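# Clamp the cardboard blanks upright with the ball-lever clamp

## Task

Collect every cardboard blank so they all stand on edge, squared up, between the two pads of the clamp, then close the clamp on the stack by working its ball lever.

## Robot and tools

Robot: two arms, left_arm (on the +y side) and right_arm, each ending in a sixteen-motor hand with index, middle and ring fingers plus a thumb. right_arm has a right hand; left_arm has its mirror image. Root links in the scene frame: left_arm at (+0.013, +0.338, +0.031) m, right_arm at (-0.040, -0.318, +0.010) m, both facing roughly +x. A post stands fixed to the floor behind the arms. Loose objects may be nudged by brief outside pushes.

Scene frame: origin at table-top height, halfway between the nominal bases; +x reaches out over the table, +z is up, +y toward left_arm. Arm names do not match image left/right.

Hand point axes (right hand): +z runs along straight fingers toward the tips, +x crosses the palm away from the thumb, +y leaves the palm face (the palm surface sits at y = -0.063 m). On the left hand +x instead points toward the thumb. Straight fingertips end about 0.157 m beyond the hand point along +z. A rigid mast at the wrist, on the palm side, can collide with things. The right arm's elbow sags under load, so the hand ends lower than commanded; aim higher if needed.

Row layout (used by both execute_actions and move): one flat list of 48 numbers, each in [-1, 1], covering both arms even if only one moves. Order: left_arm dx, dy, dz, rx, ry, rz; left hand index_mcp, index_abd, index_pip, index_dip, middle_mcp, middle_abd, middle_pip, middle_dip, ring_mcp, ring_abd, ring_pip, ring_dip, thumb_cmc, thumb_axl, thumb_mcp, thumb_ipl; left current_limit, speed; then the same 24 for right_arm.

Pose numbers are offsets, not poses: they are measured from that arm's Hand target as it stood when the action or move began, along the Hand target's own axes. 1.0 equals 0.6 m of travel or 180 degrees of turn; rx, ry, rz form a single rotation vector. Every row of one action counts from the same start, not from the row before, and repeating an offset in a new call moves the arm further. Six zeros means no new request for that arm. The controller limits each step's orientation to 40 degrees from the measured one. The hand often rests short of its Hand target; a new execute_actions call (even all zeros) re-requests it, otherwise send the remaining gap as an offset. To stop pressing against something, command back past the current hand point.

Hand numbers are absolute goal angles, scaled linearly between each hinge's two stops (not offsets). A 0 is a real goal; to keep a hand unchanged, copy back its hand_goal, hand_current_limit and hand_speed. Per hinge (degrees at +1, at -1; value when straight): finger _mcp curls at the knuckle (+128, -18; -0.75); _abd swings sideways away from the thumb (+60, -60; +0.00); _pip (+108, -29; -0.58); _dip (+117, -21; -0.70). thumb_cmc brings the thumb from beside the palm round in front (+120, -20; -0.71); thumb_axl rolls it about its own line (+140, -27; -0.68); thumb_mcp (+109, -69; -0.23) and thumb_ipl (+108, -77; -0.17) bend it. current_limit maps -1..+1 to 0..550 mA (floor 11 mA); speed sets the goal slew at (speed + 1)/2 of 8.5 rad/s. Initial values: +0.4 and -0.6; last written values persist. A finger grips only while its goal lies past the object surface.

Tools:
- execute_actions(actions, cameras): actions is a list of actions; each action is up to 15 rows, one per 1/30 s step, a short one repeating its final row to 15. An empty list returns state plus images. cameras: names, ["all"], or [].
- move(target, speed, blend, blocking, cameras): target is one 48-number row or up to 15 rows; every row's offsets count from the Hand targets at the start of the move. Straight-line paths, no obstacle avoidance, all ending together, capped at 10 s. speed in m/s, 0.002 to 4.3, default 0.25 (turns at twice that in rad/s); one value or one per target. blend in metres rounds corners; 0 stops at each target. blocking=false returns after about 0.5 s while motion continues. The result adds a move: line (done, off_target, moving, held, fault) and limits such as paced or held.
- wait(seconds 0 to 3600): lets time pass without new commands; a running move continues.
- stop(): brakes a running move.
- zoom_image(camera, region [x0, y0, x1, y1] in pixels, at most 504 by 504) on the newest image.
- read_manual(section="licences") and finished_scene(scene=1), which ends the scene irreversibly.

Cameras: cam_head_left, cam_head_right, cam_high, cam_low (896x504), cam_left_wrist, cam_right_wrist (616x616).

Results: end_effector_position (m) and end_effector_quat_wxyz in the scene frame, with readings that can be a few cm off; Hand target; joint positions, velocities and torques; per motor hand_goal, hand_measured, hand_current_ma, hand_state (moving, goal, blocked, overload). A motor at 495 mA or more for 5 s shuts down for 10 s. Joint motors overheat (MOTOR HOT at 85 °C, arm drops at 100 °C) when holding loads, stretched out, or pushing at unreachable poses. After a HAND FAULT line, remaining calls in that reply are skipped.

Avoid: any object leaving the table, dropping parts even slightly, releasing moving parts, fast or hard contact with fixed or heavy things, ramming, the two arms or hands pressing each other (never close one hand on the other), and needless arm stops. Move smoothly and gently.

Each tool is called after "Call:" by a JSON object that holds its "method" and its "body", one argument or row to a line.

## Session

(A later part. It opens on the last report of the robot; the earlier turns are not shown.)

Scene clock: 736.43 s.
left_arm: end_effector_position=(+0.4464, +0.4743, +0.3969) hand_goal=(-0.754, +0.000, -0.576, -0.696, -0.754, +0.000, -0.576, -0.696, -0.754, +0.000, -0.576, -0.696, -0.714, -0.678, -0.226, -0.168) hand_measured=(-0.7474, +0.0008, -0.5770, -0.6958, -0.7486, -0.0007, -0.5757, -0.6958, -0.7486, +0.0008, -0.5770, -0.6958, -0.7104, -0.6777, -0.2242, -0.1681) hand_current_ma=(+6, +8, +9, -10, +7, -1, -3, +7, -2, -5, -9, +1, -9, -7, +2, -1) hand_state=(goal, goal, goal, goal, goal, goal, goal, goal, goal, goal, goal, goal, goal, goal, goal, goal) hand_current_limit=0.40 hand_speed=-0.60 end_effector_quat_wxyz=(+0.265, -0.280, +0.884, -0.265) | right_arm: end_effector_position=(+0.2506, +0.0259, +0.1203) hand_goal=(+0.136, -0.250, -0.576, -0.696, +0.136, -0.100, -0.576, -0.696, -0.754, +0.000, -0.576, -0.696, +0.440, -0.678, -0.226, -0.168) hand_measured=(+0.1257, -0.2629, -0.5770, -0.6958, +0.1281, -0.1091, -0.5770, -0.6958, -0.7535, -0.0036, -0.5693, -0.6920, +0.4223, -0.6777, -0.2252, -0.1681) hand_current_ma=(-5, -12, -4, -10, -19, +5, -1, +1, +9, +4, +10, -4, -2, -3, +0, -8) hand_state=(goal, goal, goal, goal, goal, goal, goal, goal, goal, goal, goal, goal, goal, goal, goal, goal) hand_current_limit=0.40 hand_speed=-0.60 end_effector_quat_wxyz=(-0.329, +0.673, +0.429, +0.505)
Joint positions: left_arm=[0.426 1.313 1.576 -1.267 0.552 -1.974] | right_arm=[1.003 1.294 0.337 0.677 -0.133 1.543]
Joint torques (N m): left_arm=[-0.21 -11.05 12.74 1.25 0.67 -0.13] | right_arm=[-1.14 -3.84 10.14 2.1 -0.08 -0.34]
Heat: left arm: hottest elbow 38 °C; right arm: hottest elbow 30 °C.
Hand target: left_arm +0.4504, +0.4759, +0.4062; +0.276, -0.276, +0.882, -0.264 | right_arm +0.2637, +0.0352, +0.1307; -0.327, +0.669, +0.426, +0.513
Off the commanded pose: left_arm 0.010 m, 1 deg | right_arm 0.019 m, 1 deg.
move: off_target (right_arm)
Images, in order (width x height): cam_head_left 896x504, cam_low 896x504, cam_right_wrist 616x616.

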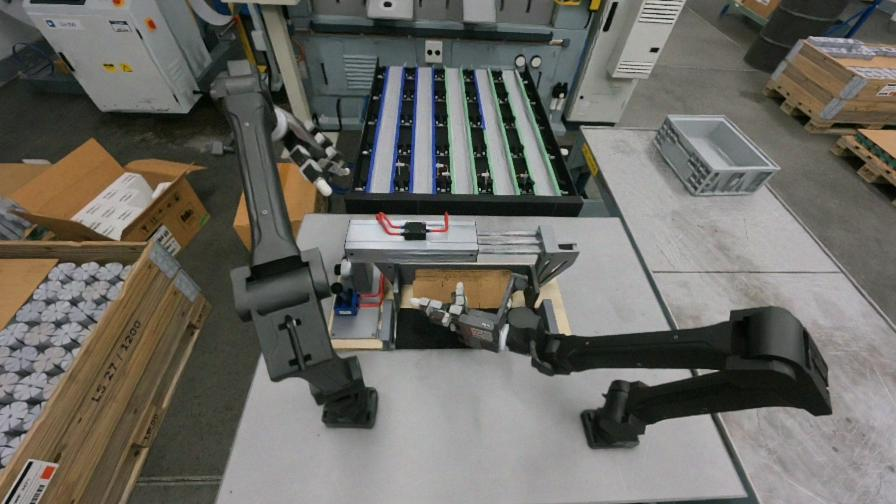

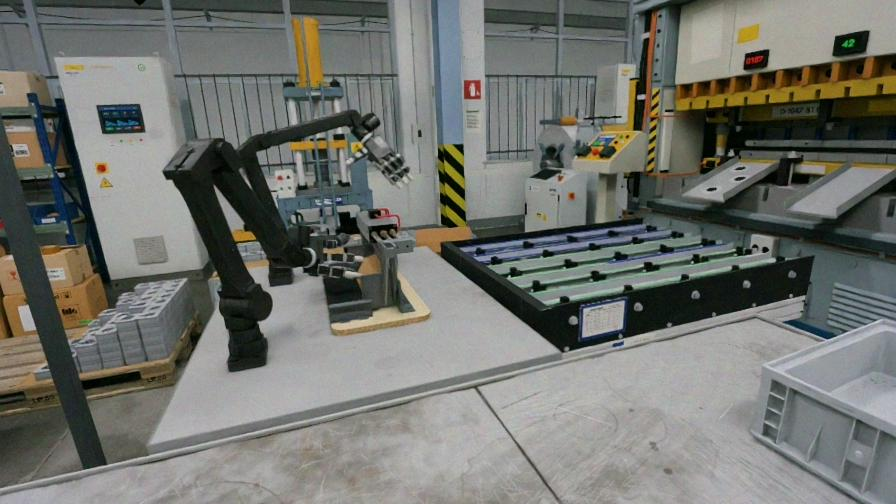

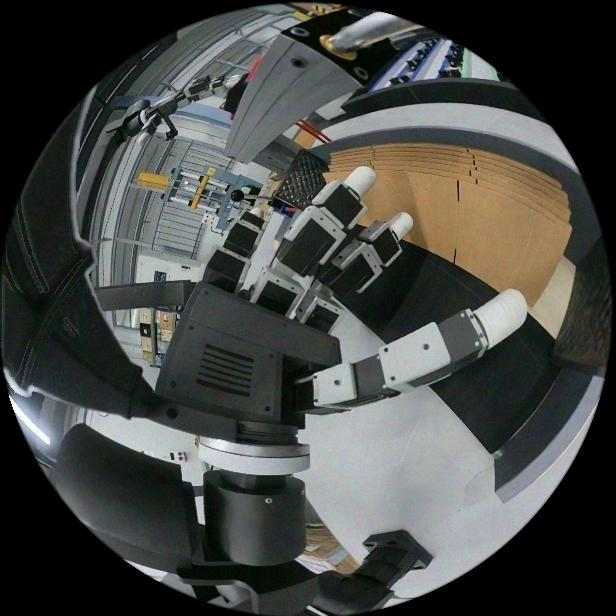

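Call:
{"method": "zoom_image", "body": {
  "camera": "cam_head_left",
  "region": [390, 240, 560, 370]
}}

Call:
{"method": "zoom_image", "body": {
  "camera": "cam_right_wrist",
  "region": [330, 150, 450, 270]
}}

Call:
{"method": "zoom_image", "body": {
  "camera": "cam_low",
  "region": [340, 240, 390, 300]
}}

Scaled by 2.965 from the camera's image (finer frame: 1280x720).

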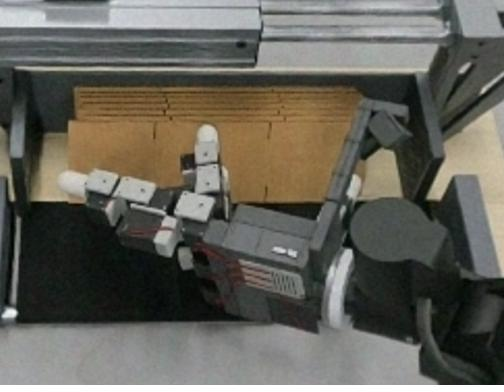

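Scaled by 4.200 from the camera's image (finer frame: 880x880).

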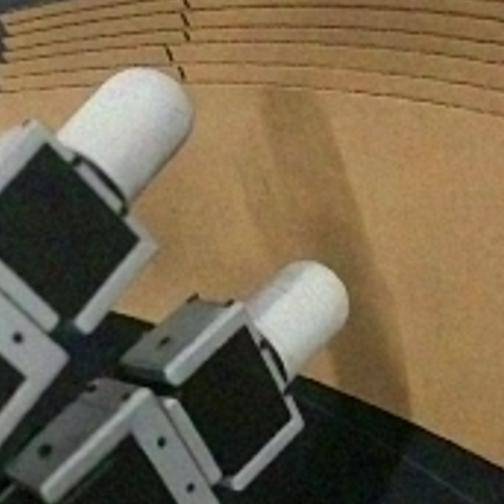

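Scaled by 8.400 from the camera's image (finer frame: 1280x720).

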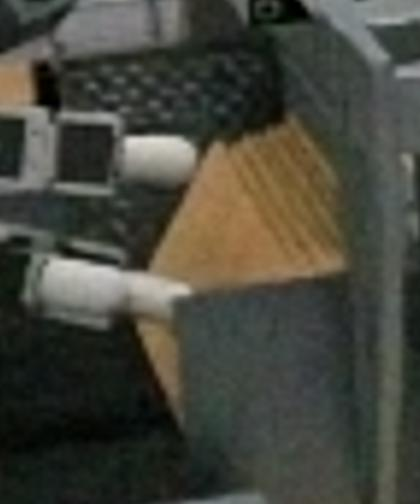

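Call:
{"method": "move", "body": {
  "target": [0,0,0,0,0,0,-0.754,0,-0.576,-0.696,-0.754,0,-0.576,-0.696,-0.754,0,-0.576,-0.696,-0.714,-0.678,-0.226,-0.168,0.4,-0.6,-0.008,0.019,0.0125,0,0,0,0.137,-0.25,-0.576,-0.696,0.137,-0.1,-0.576,-0.696,-0.754,0,-0.576,-0.696,0.43,-0.678,-0.226,-0.168,0.4,-0.6],
  "speed": 0.04,
  "cameras": ["cam_right_wrist","cam_head_left","cam_low"]
}}

Call:
{"method": "zoom_image", "body": {
  "camera": "cam_low",
  "region": [310, 220, 410, 320]
}}

Call:
{"method": "zoom_image", "body": {
  "camera": "cam_right_wrist",
  "region": [300, 120, 590, 410]
}}

Call:
{"method": "zoom_image", "body": {
  "camera": "cam_head_left",
  "region": [390, 240, 560, 370]
}}

Scene clock: 773.53 s.
left_arm: end_effector_position=(+0.4464, +0.4743, +0.3969) hand_goal=(-0.754, +0.000, -0.576, -0.696, -0.754, +0.000, -0.576, -0.696, -0.754, +0.000, -0.576, -0.696, -0.714, -0.678, -0.226, -0.168) hand_measured=(-0.7474, +0.0008, -0.5770, -0.6958, -0.7474, -0.0007, -0.5770, -0.6958, -0.7486, -0.0007, -0.5770, -0.6958, -0.7092, -0.6777, -0.2242, -0.1672) hand_current_ma=(+0, +8, +11, -12, +11, -4, +0, +12, +1, -5, -12, +5, -8, -3, -1, +2) hand_state=(goal, goal, goal, goal, goal, goal, goal, goal, goal, goal, goal, goal, goal, goal, goal, goal) hand_current_limit=0.40 hand_speed=-0.60 end_effector_quat_wxyz=(+0.265, -0.280, +0.884, -0.265) | right_arm: end_effector_position=(+0.2594, +0.0259, +0.1087) hand_goal=(+0.136, -0.250, -0.576, -0.696, +0.136, -0.100, -0.576, -0.696, -0.754, +0.000, -0.576, -0.696, +0.430, -0.678, -0.226, -0.168) hand_measured=(+0.1341, -0.2541, -0.5705, -0.6894, +0.1281, -0.1091, -0.5770, -0.6958, -0.7535, -0.0036, -0.5693, -0.6920, +0.4135, -0.6767, -0.2262, -0.1681) hand_current_ma=(+7, -11, +0, +6, -6, +6, -1, -2, +0, +8, +6, -2, -6, +4, +5, -6) hand_state=(goal, goal, goal, goal, goal, goal, goal, goal, goal, goal, goal, goal, goal, goal, goal, goal) hand_current_limit=0.40 hand_speed=-0.60 end_effector_quat_wxyz=(-0.327, +0.679, +0.434, +0.494)
Joint positions: left_arm=[0.426 1.313 1.576 -1.267 0.552 -1.974] | right_arm=[0.972 1.336 0.35 0.677 -0.169 1.532]
Joint torques (N m): left_arm=[-0.09 -11.11 12.72 1.25 0.66 -0.12] | right_arm=[-1.38 -4.31 9.69 3.75 -0.06 -0.35]
Heat: left arm: hottest elbow 38 °C; right arm: hottest elbow 32 °C.
Hand target: left_arm +0.4504, +0.4759, +0.4062; +0.276, -0.276, +0.882, -0.264 | right_arm +0.2765, +0.0359, +0.1242; -0.327, +0.669, +0.427, +0.513
Off the commanded pose: left_arm 0.010 m, 1 deg | right_arm 0.025 m, 3 deg.
move: off_target (right_arm)
Images, in order (width x height): cam_head_left 896x504, cam_low 896x504, cam_right_wrist 616x616.

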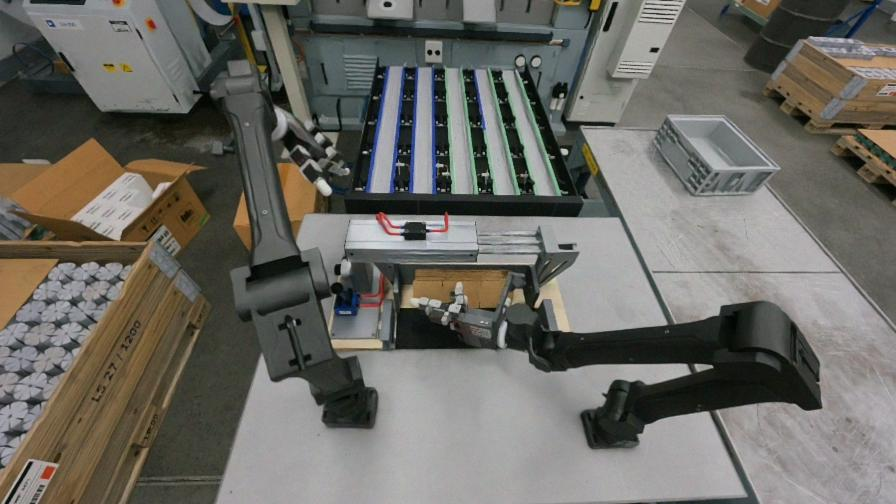

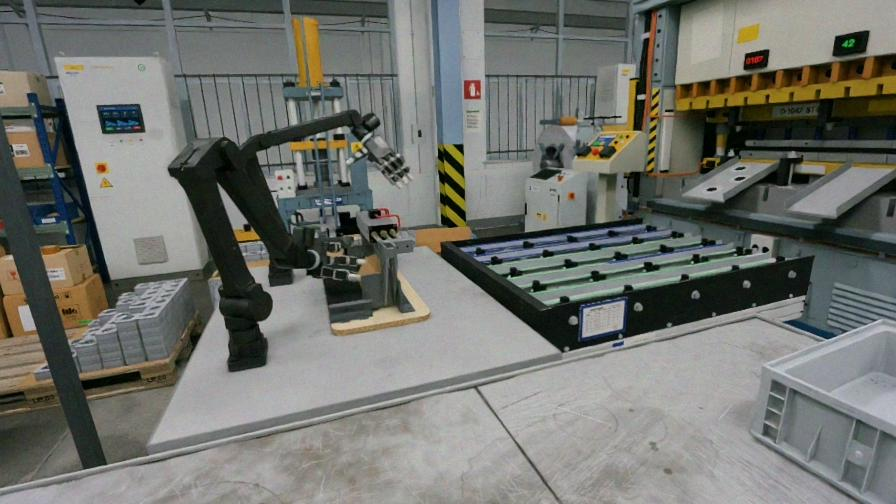

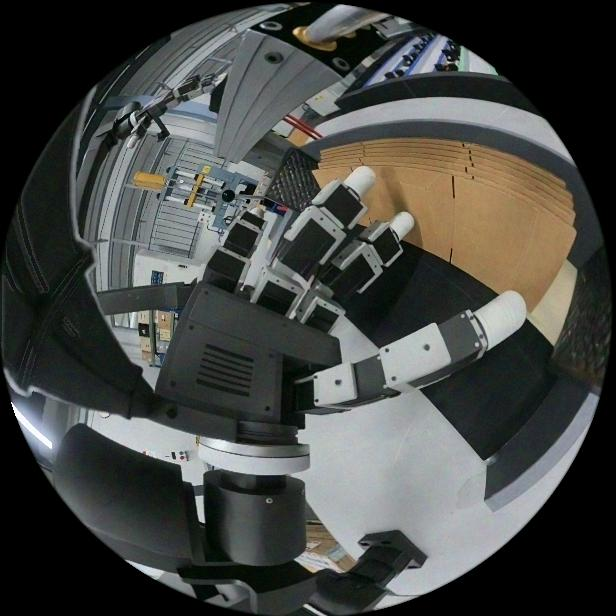

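Scaled by 5.040 from the camera's image (finer frame: 1280x720).

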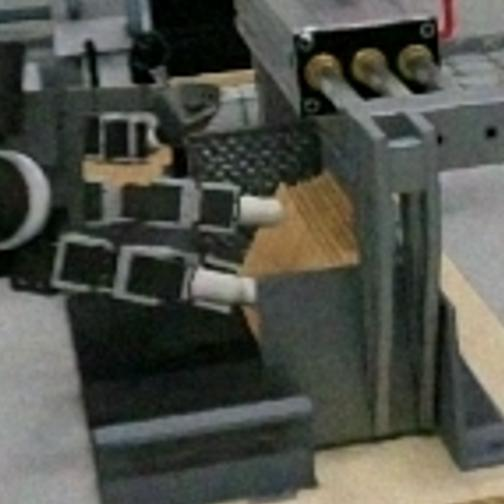

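Scaled by 1.738 from the camera's image (finer frame: 880x880).

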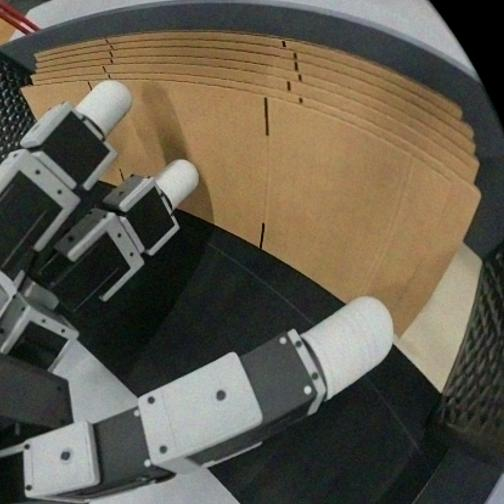

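Scaled by 2.965 from the camera's image (finer frame: 1280x720).

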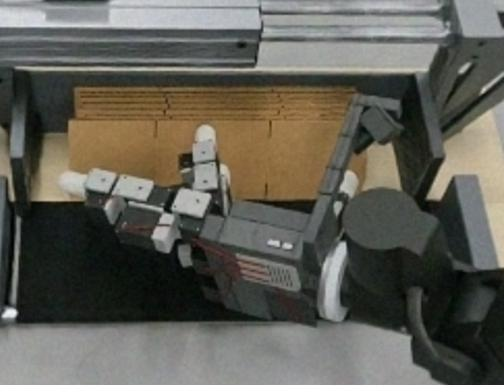

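Call:
{"method": "zoom_image", "body": {
  "camera": "cam_right_wrist",
  "region": [330, 150, 450, 270]
}}

Call:
{"method": "zoom_image", "body": {
  "camera": "cam_low",
  "region": [340, 240, 390, 300]
}}

Scaled by 4.200 from the camera's image (finer frame: 880x880).

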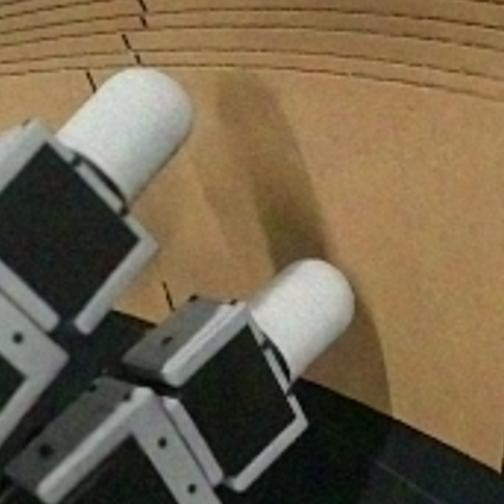

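Scaled by 8.400 from the camera's image (finer frame: 1280x720).

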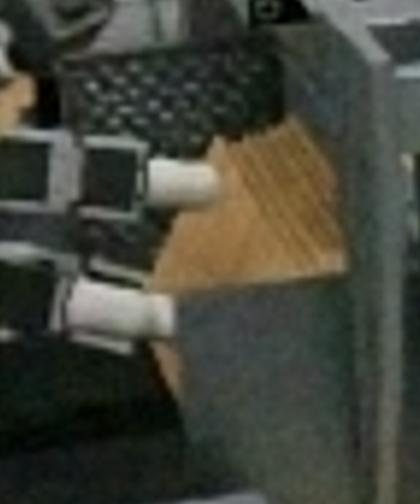

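Call:
{"method": "move", "body": {
  "target": [0,0,0,0,0,0,-0.754,0,-0.576,-0.696,-0.754,0,-0.576,-0.696,-0.754,0,-0.576,-0.696,-0.714,-0.678,-0.226,-0.168,0.4,-0.6,0.003,0.018,0.008,0,0,0,0.137,-0.25,-0.576,-0.696,0.137,-0.1,-0.576,-0.696,-0.754,0,-0.576,-0.696,0.42,-0.678,-0.226,-0.168,0.4,-0.6],
  "speed": 0.04,
  "cameras": ["cam_right_wrist","cam_head_left","cam_low"]
}}

Call:
{"method": "zoom_image", "body": {
  "camera": "cam_low",
  "region": [330, 230, 400, 300]
}}

Call:
{"method": "zoom_image", "body": {
  "camera": "cam_right_wrist",
  "region": [300, 120, 590, 410]
}}

Call:
{"method": "zoom_image", "body": {
  "camera": "cam_head_left",
  "region": [390, 240, 560, 370]
}}

Scene clock: 799.53 s.
left_arm: end_effector_position=(+0.4464, +0.4743, +0.3969) hand_goal=(-0.754, +0.000, -0.576, -0.696, -0.754, +0.000, -0.576, -0.696, -0.754, +0.000, -0.576, -0.696, -0.714, -0.678, -0.226, -0.168) hand_measured=(-0.7474, -0.0007, -0.5770, -0.6958, -0.7486, -0.0007, -0.5770, -0.6958, -0.7486, -0.0007, -0.5770, -0.6958, -0.7092, -0.6777, -0.2242, -0.1681) hand_current_ma=(+4, +10, +10, -12, +8, -7, -4, +9, -1, -5, -9, +2, -5, -1, +0, +4) hand_state=(goal, goal, goal, goal, goal, goal, goal, goal, goal, goal, goal, goal, goal, goal, goal, goal) hand_current_limit=0.40 hand_speed=-0.60 end_effector_quat_wxyz=(+0.265, -0.280, +0.884, -0.265) | right_arm: end_effector_position=(+0.2697, +0.0274, +0.1099) hand_goal=(+0.136, -0.250, -0.576, -0.696, +0.136, -0.100, -0.576, -0.696, -0.754, +0.000, -0.576, -0.696, +0.420, -0.678, -0.226, -0.168) hand_measured=(+0.1389, -0.2512, -0.5705, -0.6894, +0.1269, -0.1106, -0.5782, -0.6958, -0.7535, -0.0036, -0.5693, -0.6920, +0.4035, -0.6777, -0.2252, -0.1681) hand_current_ma=(-7, -3, -2, -5, -14, +9, +3, -7, -9, +5, +1, +2, -7, -9, +8, -14) hand_state=(goal, moving, goal, goal, goal, goal, goal, goal, goal, goal, goal, goal, goal, goal, goal, goal) hand_current_limit=0.40 hand_speed=-0.60 end_effector_quat_wxyz=(-0.329, +0.678, +0.434, +0.494)
Joint positions: left_arm=[0.426 1.313 1.576 -1.267 0.552 -1.974] | right_arm=[0.942 1.352 0.368 0.677 -0.202 1.526]
Joint torques (N m): left_arm=[-0.15 -11.05 12.74 1.24 0.67 -0.12] | right_arm=[-1.32 -4.78 9.89 3.43 -0.01 -0.44]
Heat: left arm: hottest elbow 38 °C; right arm: hottest elbow 31 °C.
Hand target: left_arm +0.4504, +0.4759, +0.4062; +0.276, -0.276, +0.882, -0.264 | right_arm +0.2886, +0.0359, +0.1247; -0.327, +0.669, +0.426, +0.513
Off the commanded pose: left_arm 0.010 m, 1 deg | right_arm 0.025 m, 3 deg.
move: off_target (right_arm)
Images, in order (width x height): cam_head_left 896x504, cam_low 896x504, cam_right_wrist 616x616.

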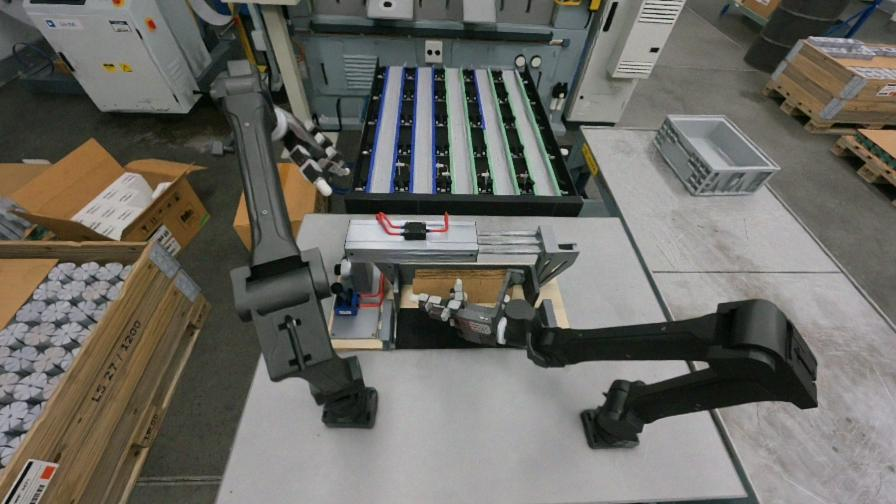

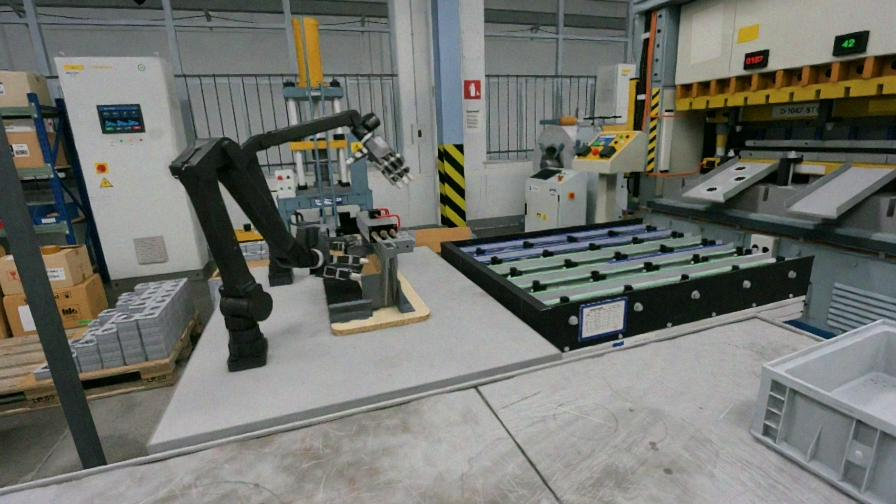

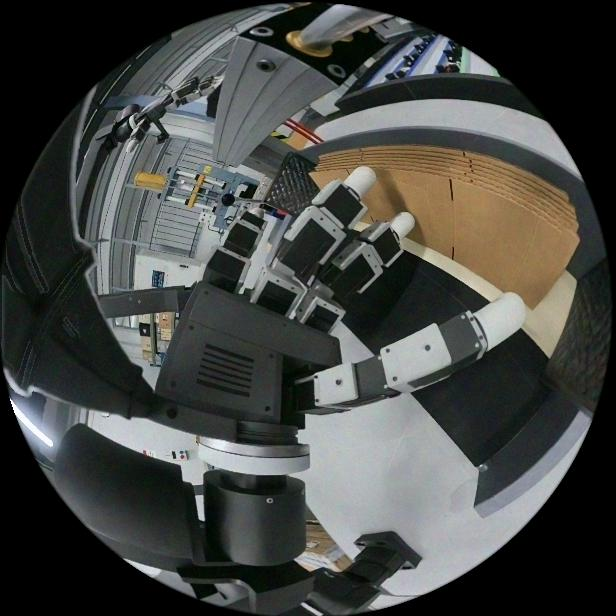

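Scaled by 7.200 from the camera's image (finer frame: 1280x720).

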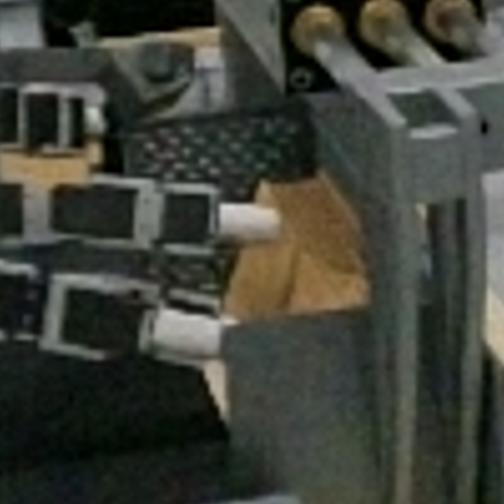

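Scaled by 1.738 from the camera's image (finer frame: 880x880).

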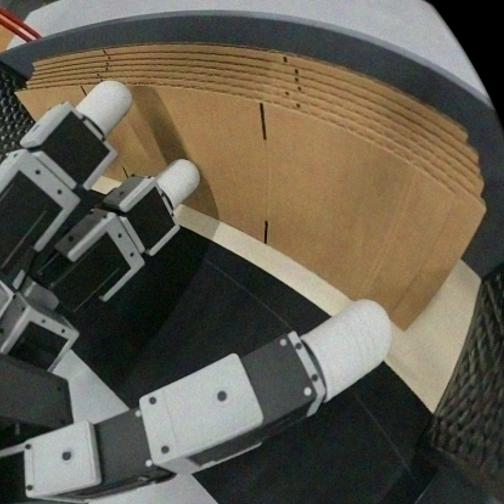

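Scaled by 2.965 from the camera's image (finer frame: 1280x720).

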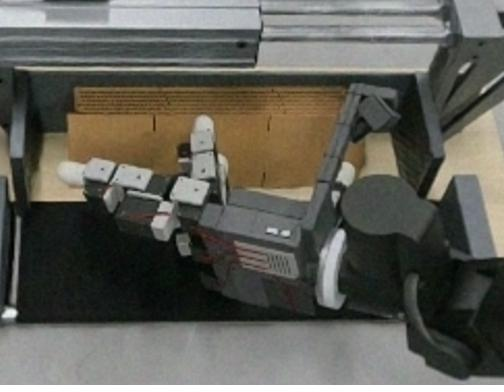

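Call:
{"method": "execute_actions", "body": {
  "actions": [],
  "cameras": ["cam_head_right","cam_high","cam_low"]
}}

Call:
{"method": "zoom_image", "body": {
  "camera": "cam_head_right",
  "region": [380, 230, 570, 370]
}}

Call:
{"method": "zoom_image", "body": {
  "camera": "cam_high",
  "region": [180, 200, 400, 420]
}}

Call:
{"method": "zoom_image", "body": {
  "camera": "cam_low",
  "region": [290, 190, 440, 340]
}}

Scene clock: 809.10 s.
left_arm: end_effector_position=(+0.4464, +0.4743, +0.3969) hand_goal=(-0.754, +0.000, -0.576, -0.696, -0.754, +0.000, -0.576, -0.696, -0.754, +0.000, -0.576, -0.696, -0.714, -0.678, -0.226, -0.168) hand_measured=(-0.7474, +0.0008, -0.5770, -0.6958, -0.7486, -0.0007, -0.5770, -0.6958, -0.7486, +0.0008, -0.5770, -0.6958, -0.7092, -0.6777, -0.2242, -0.1681) hand_current_ma=(+1, +12, +12, -9, +8, +0, -6, +12, -2, -10, -11, +0, -6, -2, -2, -2) hand_state=(goal, goal, goal, goal, goal, goal, goal, goal, goal, goal, goal, goal, goal, goal, goal, goal) hand_current_limit=0.40 hand_speed=-0.60 end_effector_quat_wxyz=(+0.265, -0.280, +0.884, -0.265) | right_arm: end_effector_position=(+0.2697, +0.0273, +0.1097) hand_goal=(+0.136, -0.250, -0.576, -0.696, +0.136, -0.100, -0.576, -0.696, -0.754, +0.000, -0.576, -0.696, +0.420, -0.678, -0.226, -0.168) hand_measured=(+0.1389, -0.2483, -0.5705, -0.6894, +0.1281, -0.1106, -0.5782, -0.6958, -0.7523, -0.0051, -0.5693, -0.6920, +0.4035, -0.6777, -0.2262, -0.1672) hand_current_ma=(-1, -2, -12, +1, -6, +11, -10, -2, +1, +9, +18, +7, -10, +12, -4, -7) hand_state=(goal, goal, goal, goal, goal, goal, goal, goal, goal, goal, goal, goal, goal, goal, goal, goal) hand_current_limit=0.40 hand_speed=-0.60 end_effector_quat_wxyz=(-0.329, +0.678, +0.435, +0.494)
Joint positions: left_arm=[0.426 1.313 1.576 -1.267 0.552 -1.974] | right_arm=[0.942 1.352 0.368 0.677 -0.202 1.525]
Joint velocities: within noise
Joint torques (N m): left_arm=[-0.15 -10.99 12.74 1.25 0.66 -0.11] | right_arm=[-1.2 -4.66 9.98 3.37 -0.02 -0.32]
Heat: left arm: hottest elbow 38 °C; right arm: hottest elbow 31 °C.
Hand target: left_arm +0.4504, +0.4759, +0.4062; +0.276, -0.276, +0.882, -0.264 | right_arm +0.2885, +0.0359, +0.1246; -0.327, +0.669, +0.426, +0.513
Off the commanded pose: left_arm 0.010 m, 1 deg | right_arm 0.026 m, 3 deg.
Images, in order (width x height): cam_head_right 896x504, cam_high 896x504, cam_low 896x504.

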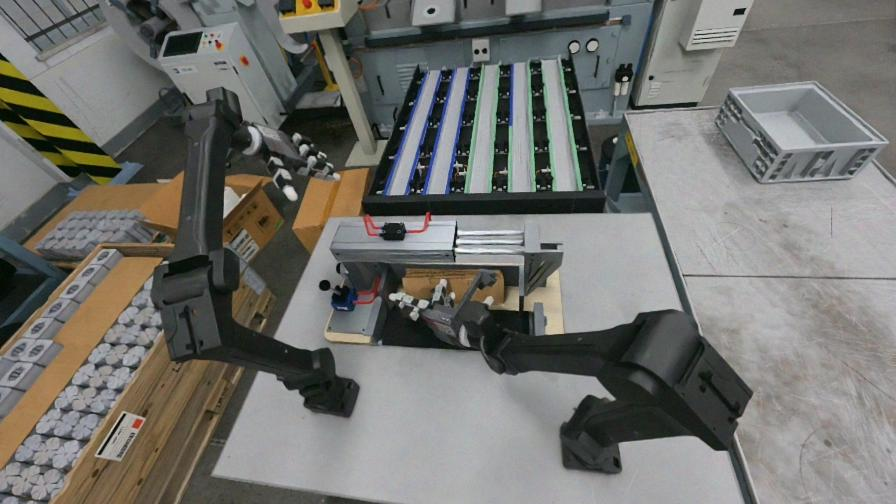

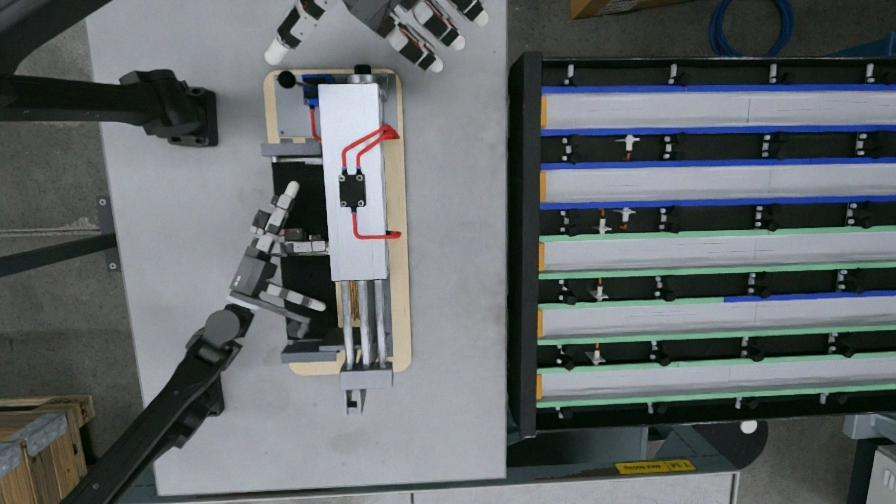

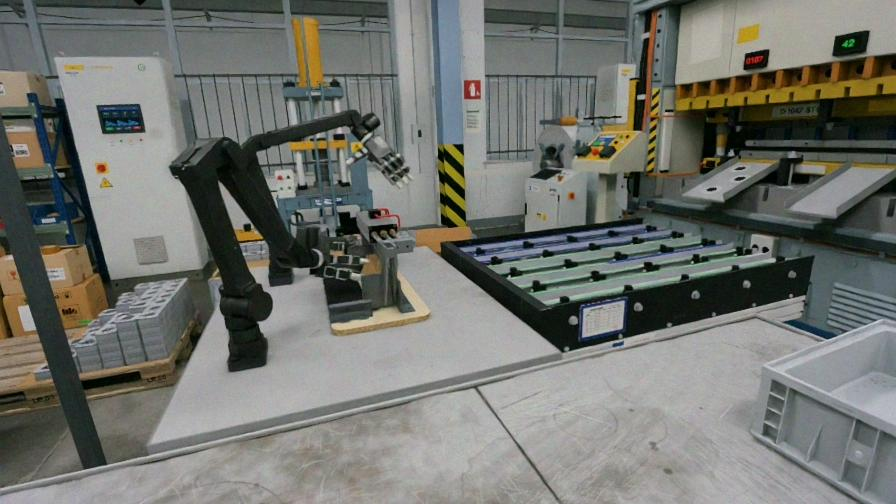

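Scaled by 2.653 from the camera's image (finer frame: 1280x720).

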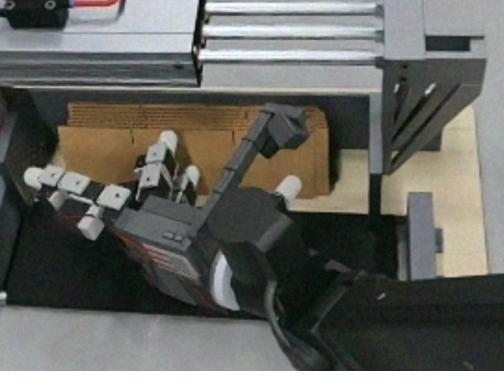

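Scaled by 2.291 from the camera's image (finer frame: 1280x720).

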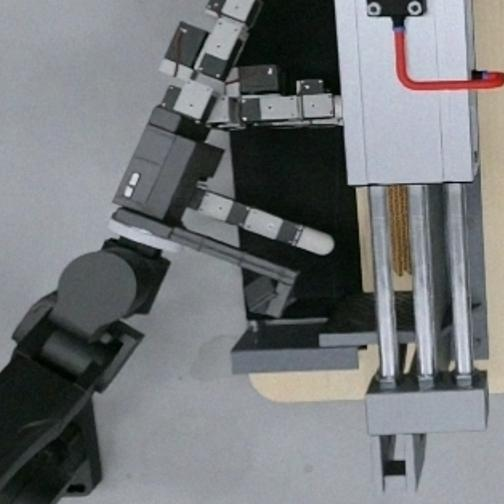

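Scaled by 3.360 from the camera's image (finer frame: 1280x720).

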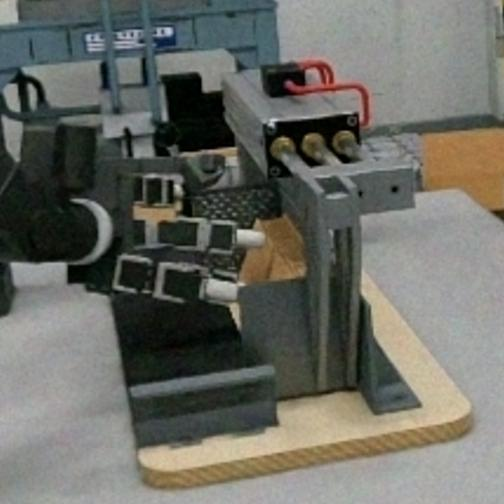

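Call:
{"method": "move", "body": {
  "target": [0,0,0,0,0,0,-0.754,0,-0.576,-0.696,-0.754,0,-0.576,-0.696,-0.754,0,-0.576,-0.696,-0.714,-0.678,-0.226,-0.168,0.4,-0.6,0.005,0.018,0.008,0,0,0,0.137,-0.25,-0.576,-0.696,0.137,-0.1,-0.576,-0.696,-0.754,0,-0.576,-0.696,0.42,-0.678,0.112,0.15,0.4,-0.6],
  "speed": 0.04,
  "cameras": ["cam_right_wrist","cam_head_left","cam_low"]
}}

Call:
{"method": "zoom_image", "body": {
  "camera": "cam_low",
  "region": [330, 230, 400, 300]
}}

Call:
{"method": "zoom_image", "body": {
  "camera": "cam_right_wrist",
  "region": [300, 120, 590, 410]
}}

Call:
{"method": "zoom_image", "body": {
  "camera": "cam_head_left",
  "region": [390, 240, 560, 370]
}}

Scene clock: 832.57 s.
left_arm: end_effector_position=(+0.4464, +0.4743, +0.3969) hand_goal=(-0.754, +0.000, -0.576, -0.696, -0.754, +0.000, -0.576, -0.696, -0.754, +0.000, -0.576, -0.696, -0.714, -0.678, -0.226, -0.168) hand_measured=(-0.7474, -0.0007, -0.5770, -0.6958, -0.7486, -0.0007, -0.5770, -0.6971, -0.7486, -0.0007, -0.5770, -0.6958, -0.7092, -0.6777, -0.2252, -0.1681) hand_current_ma=(+7, +11, +6, -11, +4, -1, -4, +13, -5, -4, -11, +2, -11, -3, -2, +1) hand_state=(goal, goal, goal, goal, goal, goal, goal, goal, goal, goal, goal, goal, goal, goal, goal, goal) hand_current_limit=0.40 hand_speed=-0.60 end_effector_quat_wxyz=(+0.265, -0.280, +0.884, -0.265) | right_arm: end_effector_position=(+0.2809, +0.0284, +0.1118) hand_goal=(+0.136, -0.250, -0.576, -0.696, +0.136, -0.100, -0.576, -0.696, -0.754, +0.000, -0.576, -0.696, +0.420, -0.678, +0.112, +0.150) hand_measured=(+0.1414, -0.2585, -0.5705, -0.6894, +0.1269, -0.1091, -0.5782, -0.6958, -0.7523, -0.0036, -0.5693, -0.6920, +0.4035, -0.6798, +0.1142, +0.1511) hand_current_ma=(+2, -5, +2, -1, -6, -2, -8, -11, +9, +9, +4, -3, -8, +3, +4, -10) hand_state=(goal, goal, goal, goal, goal, goal, goal, goal, goal, goal, goal, goal, goal, goal, goal, goal) hand_current_limit=0.40 hand_speed=-0.60 end_effector_quat_wxyz=(-0.332, +0.677, +0.433, +0.495)
Joint positions: left_arm=[0.426 1.313 1.576 -1.267 0.552 -1.974] | right_arm=[0.913 1.367 0.387 0.677 -0.232 1.521]
Joint torques (N m): left_arm=[-0.03 -10.93 12.72 1.25 0.66 -0.12] | right_arm=[-1.14 -4.95 9.94 3.11 -0.04 -0.32]
Heat: left arm: hottest elbow 38 °C; right arm: hottest elbow 31 °C.
Hand target: left_arm +0.4504, +0.4759, +0.4062; +0.276, -0.276, +0.882, -0.264 | right_arm +0.3007, +0.0362, +0.1263; -0.327, +0.669, +0.426, +0.513
Off the commanded pose: left_arm 0.010 m, 1 deg | right_arm 0.026 m, 2 deg.
move: off_target (right_arm)
Images, in order (width x height): cam_head_left 896x504, cam_low 896x504, cam_right_wrist 616x616.

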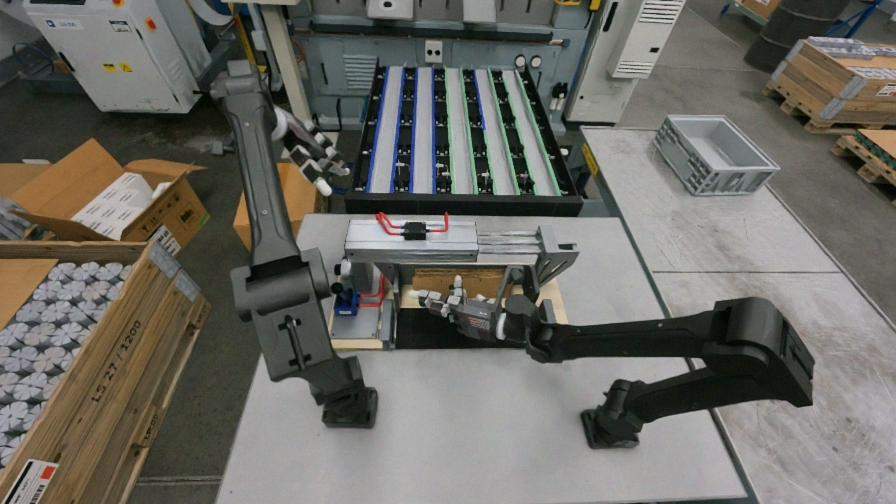

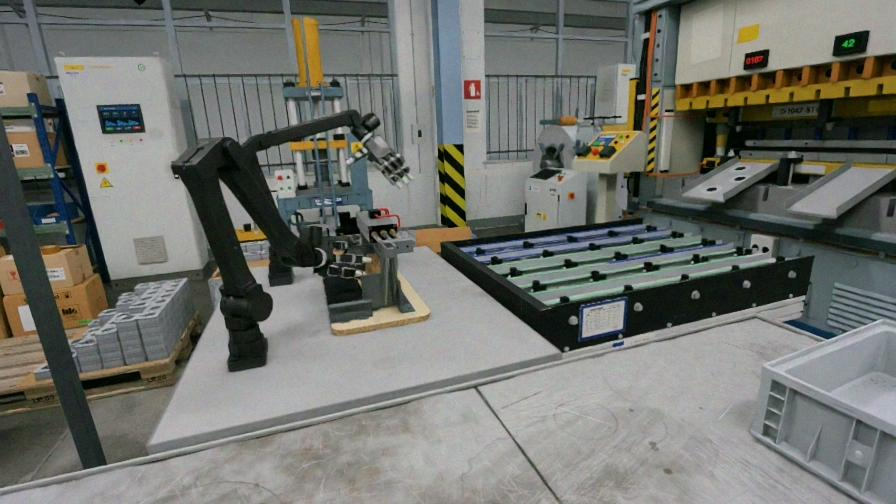

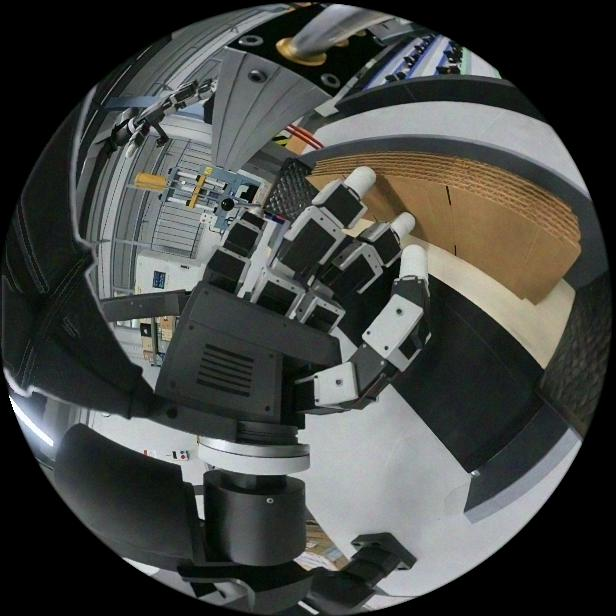

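Scaled by 7.200 from the camera's image (finer frame: 1280x720).

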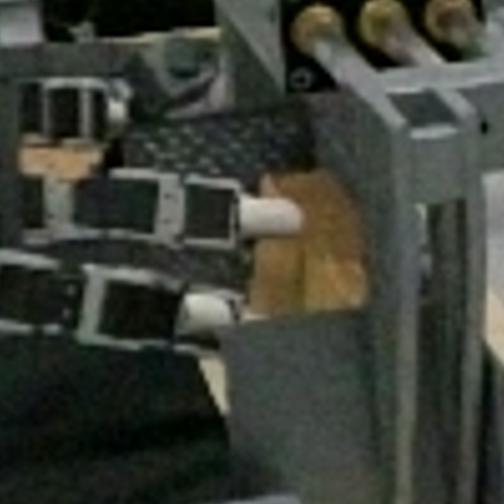

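Scaled by 1.738 from the camera's image (finer frame: 880x880).

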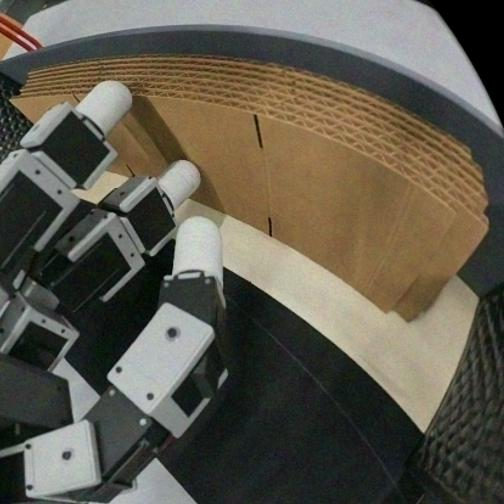

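Scaled by 2.965 from the camera's image (finer frame: 1280x720).

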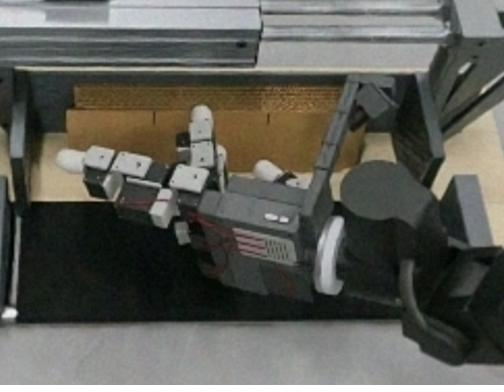

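Call:
{"method": "move", "body": {
  "target": [0,0,0,0,0,0,-0.754,0,-0.576,-0.696,-0.754,0,-0.576,-0.696,-0.754,0,-0.576,-0.696,-0.714,-0.678,-0.226,-0.168,0.4,-0.6,0.0,0.013,0.006,0,0,0,0.137,-0.25,-0.576,-0.696,0.137,-0.1,-0.576,-0.696,-0.754,0,-0.576,-0.696,0.42,-0.678,0.112,0.15,0.4,-0.6],
  "speed": 0.04,
  "cameras": ["cam_right_wrist","cam_head_left","cam_low","cam_high"]
}}

Call:
{"method": "zoom_image", "body": {
  "camera": "cam_low",
  "region": [330, 230, 400, 300]
}}

Call:
{"method": "zoom_image", "body": {
  "camera": "cam_right_wrist",
  "region": [300, 120, 590, 410]
}}

Call:
{"method": "zoom_image", "body": {
  "camera": "cam_high",
  "region": [220, 230, 400, 410]
}}

Scene clock: 847.23 s.
left_arm: end_effector_position=(+0.4464, +0.4743, +0.3969) hand_goal=(-0.754, +0.000, -0.576, -0.696, -0.754, +0.000, -0.576, -0.696, -0.754, +0.000, -0.576, -0.696, -0.714, -0.678, -0.226, -0.168) hand_measured=(-0.7474, +0.0008, -0.5770, -0.6958, -0.7486, -0.0007, -0.5770, -0.6958, -0.7486, -0.0007, -0.5770, -0.6958, -0.7104, -0.6767, -0.2242, -0.1672) hand_current_ma=(+5, +5, +10, -13, +7, -7, -1, +9, -4, -2, -13, +10, -11, -3, +0, +2) hand_state=(goal, goal, goal, goal, goal, goal, goal, goal, goal, goal, goal, goal, goal, goal, goal, goal) hand_current_limit=0.40 hand_speed=-0.60 end_effector_quat_wxyz=(+0.265, -0.280, +0.884, -0.265) | right_arm: end_effector_position=(+0.2852, +0.0303, +0.1112) hand_goal=(+0.136, -0.250, -0.576, -0.696, +0.136, -0.100, -0.576, -0.696, -0.754, +0.000, -0.576, -0.696, +0.420, -0.678, +0.112, +0.150) hand_measured=(+0.1510, -0.2585, -0.5654, -0.6894, +0.1293, -0.1120, -0.5680, -0.6856, -0.7535, -0.0036, -0.5693, -0.6920, +0.4035, -0.6809, +0.1142, +0.1520) hand_current_ma=(+6, -14, +11, -2, -2, +13, -3, -1, -1, +12, +13, +1, -17, +6, +5, -9) hand_state=(goal, goal, goal, goal, goal, goal, goal, goal, goal, goal, goal, goal, goal, goal, goal, goal) hand_current_limit=0.40 hand_speed=-0.60 end_effector_quat_wxyz=(-0.334, +0.674, +0.437, +0.493)
Joint positions: left_arm=[0.426 1.313 1.576 -1.267 0.552 -1.974] | right_arm=[0.898 1.379 0.396 0.677 -0.256 1.511]
Joint torques (N m): left_arm=[-0.15 -11.05 12.74 1.24 0.66 -0.12] | right_arm=[-1.61 -5.07 10.09 3.15 0.18 -0.37]
Heat: left arm: hottest elbow 38 °C; right arm: hottest elbow 31 °C.
Hand target: left_arm +0.4504, +0.4759, +0.4062; +0.276, -0.276, +0.882, -0.264 | right_arm +0.3091, +0.0361, +0.1254; -0.327, +0.669, +0.426, +0.513
Off the commanded pose: left_arm 0.010 m, 1 deg | right_arm 0.028 m, 3 deg.
move: off_target (right_arm)
Images, in order (width x height): cam_head_left 896x504, cam_high 896x504, cam_low 896x504, cam_right_wrist 616x616.

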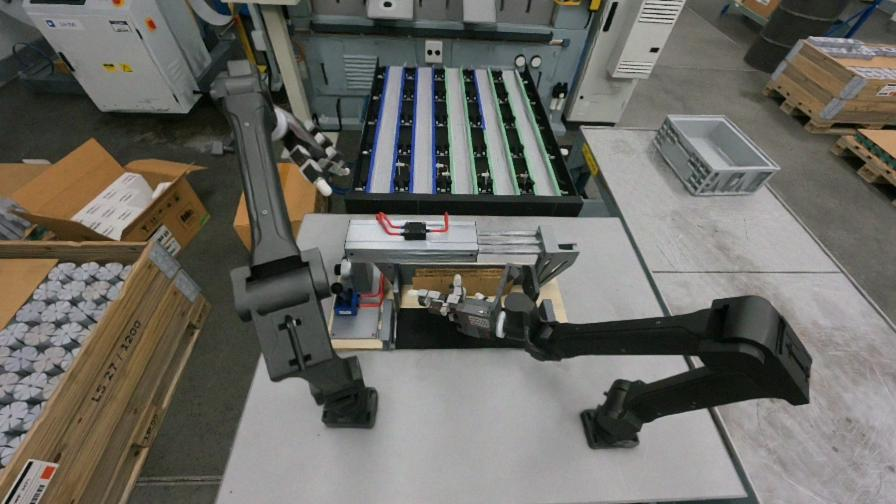

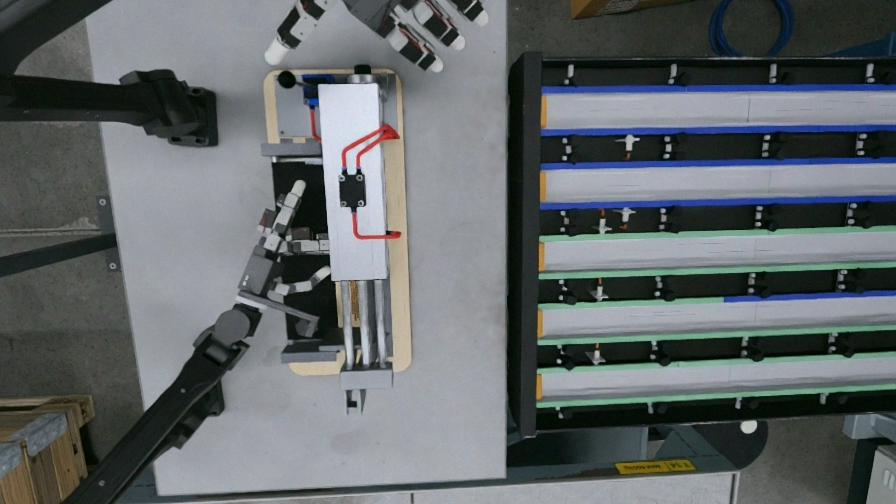

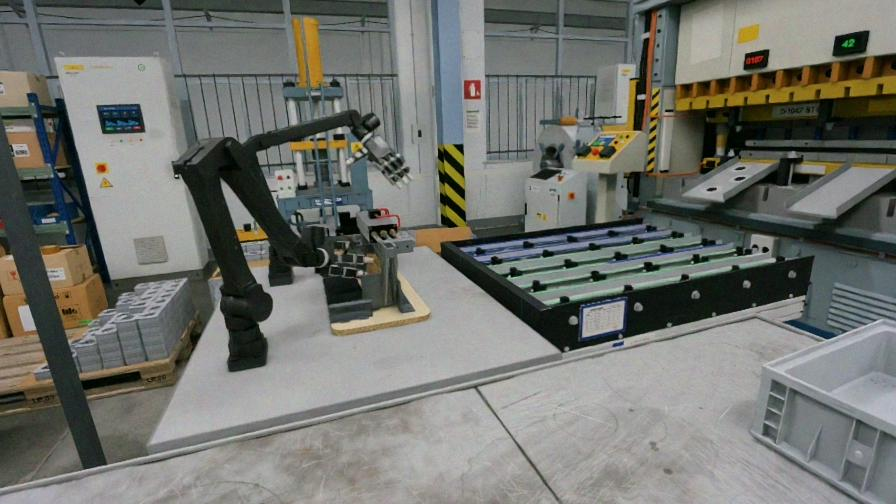

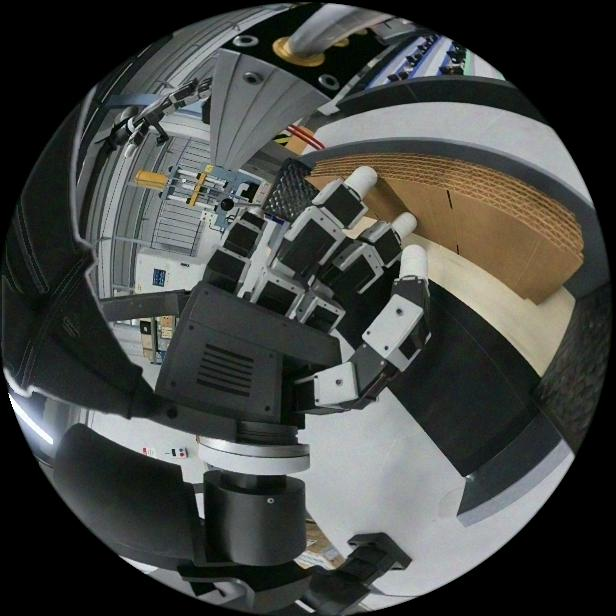

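Scaled by 7.200 from the camera's image (finer frame: 1280x720).

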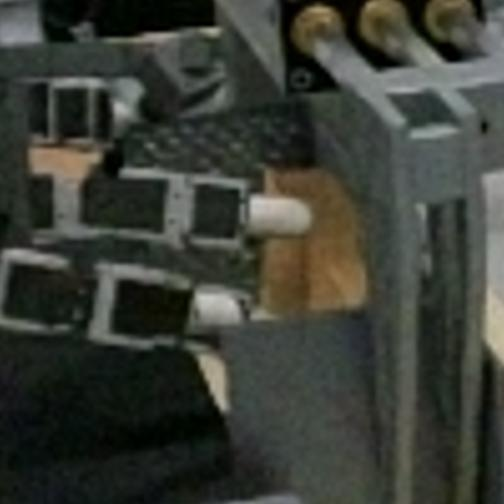

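Scaled by 1.738 from the camera's image (finer frame: 880x880).

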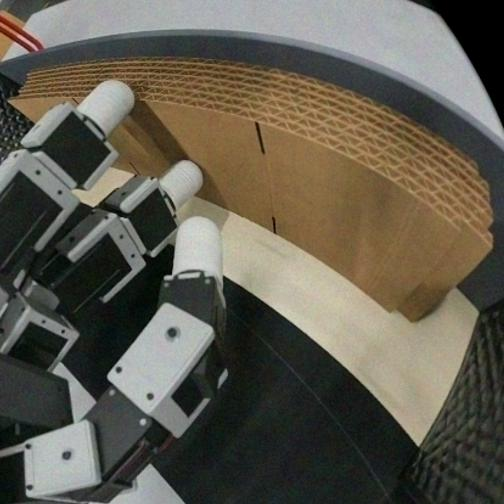

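Scaled by 2.800 from the camera's image (finer frame: 1280x720).

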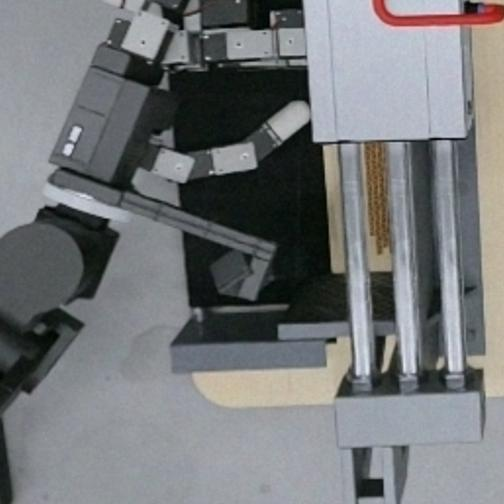

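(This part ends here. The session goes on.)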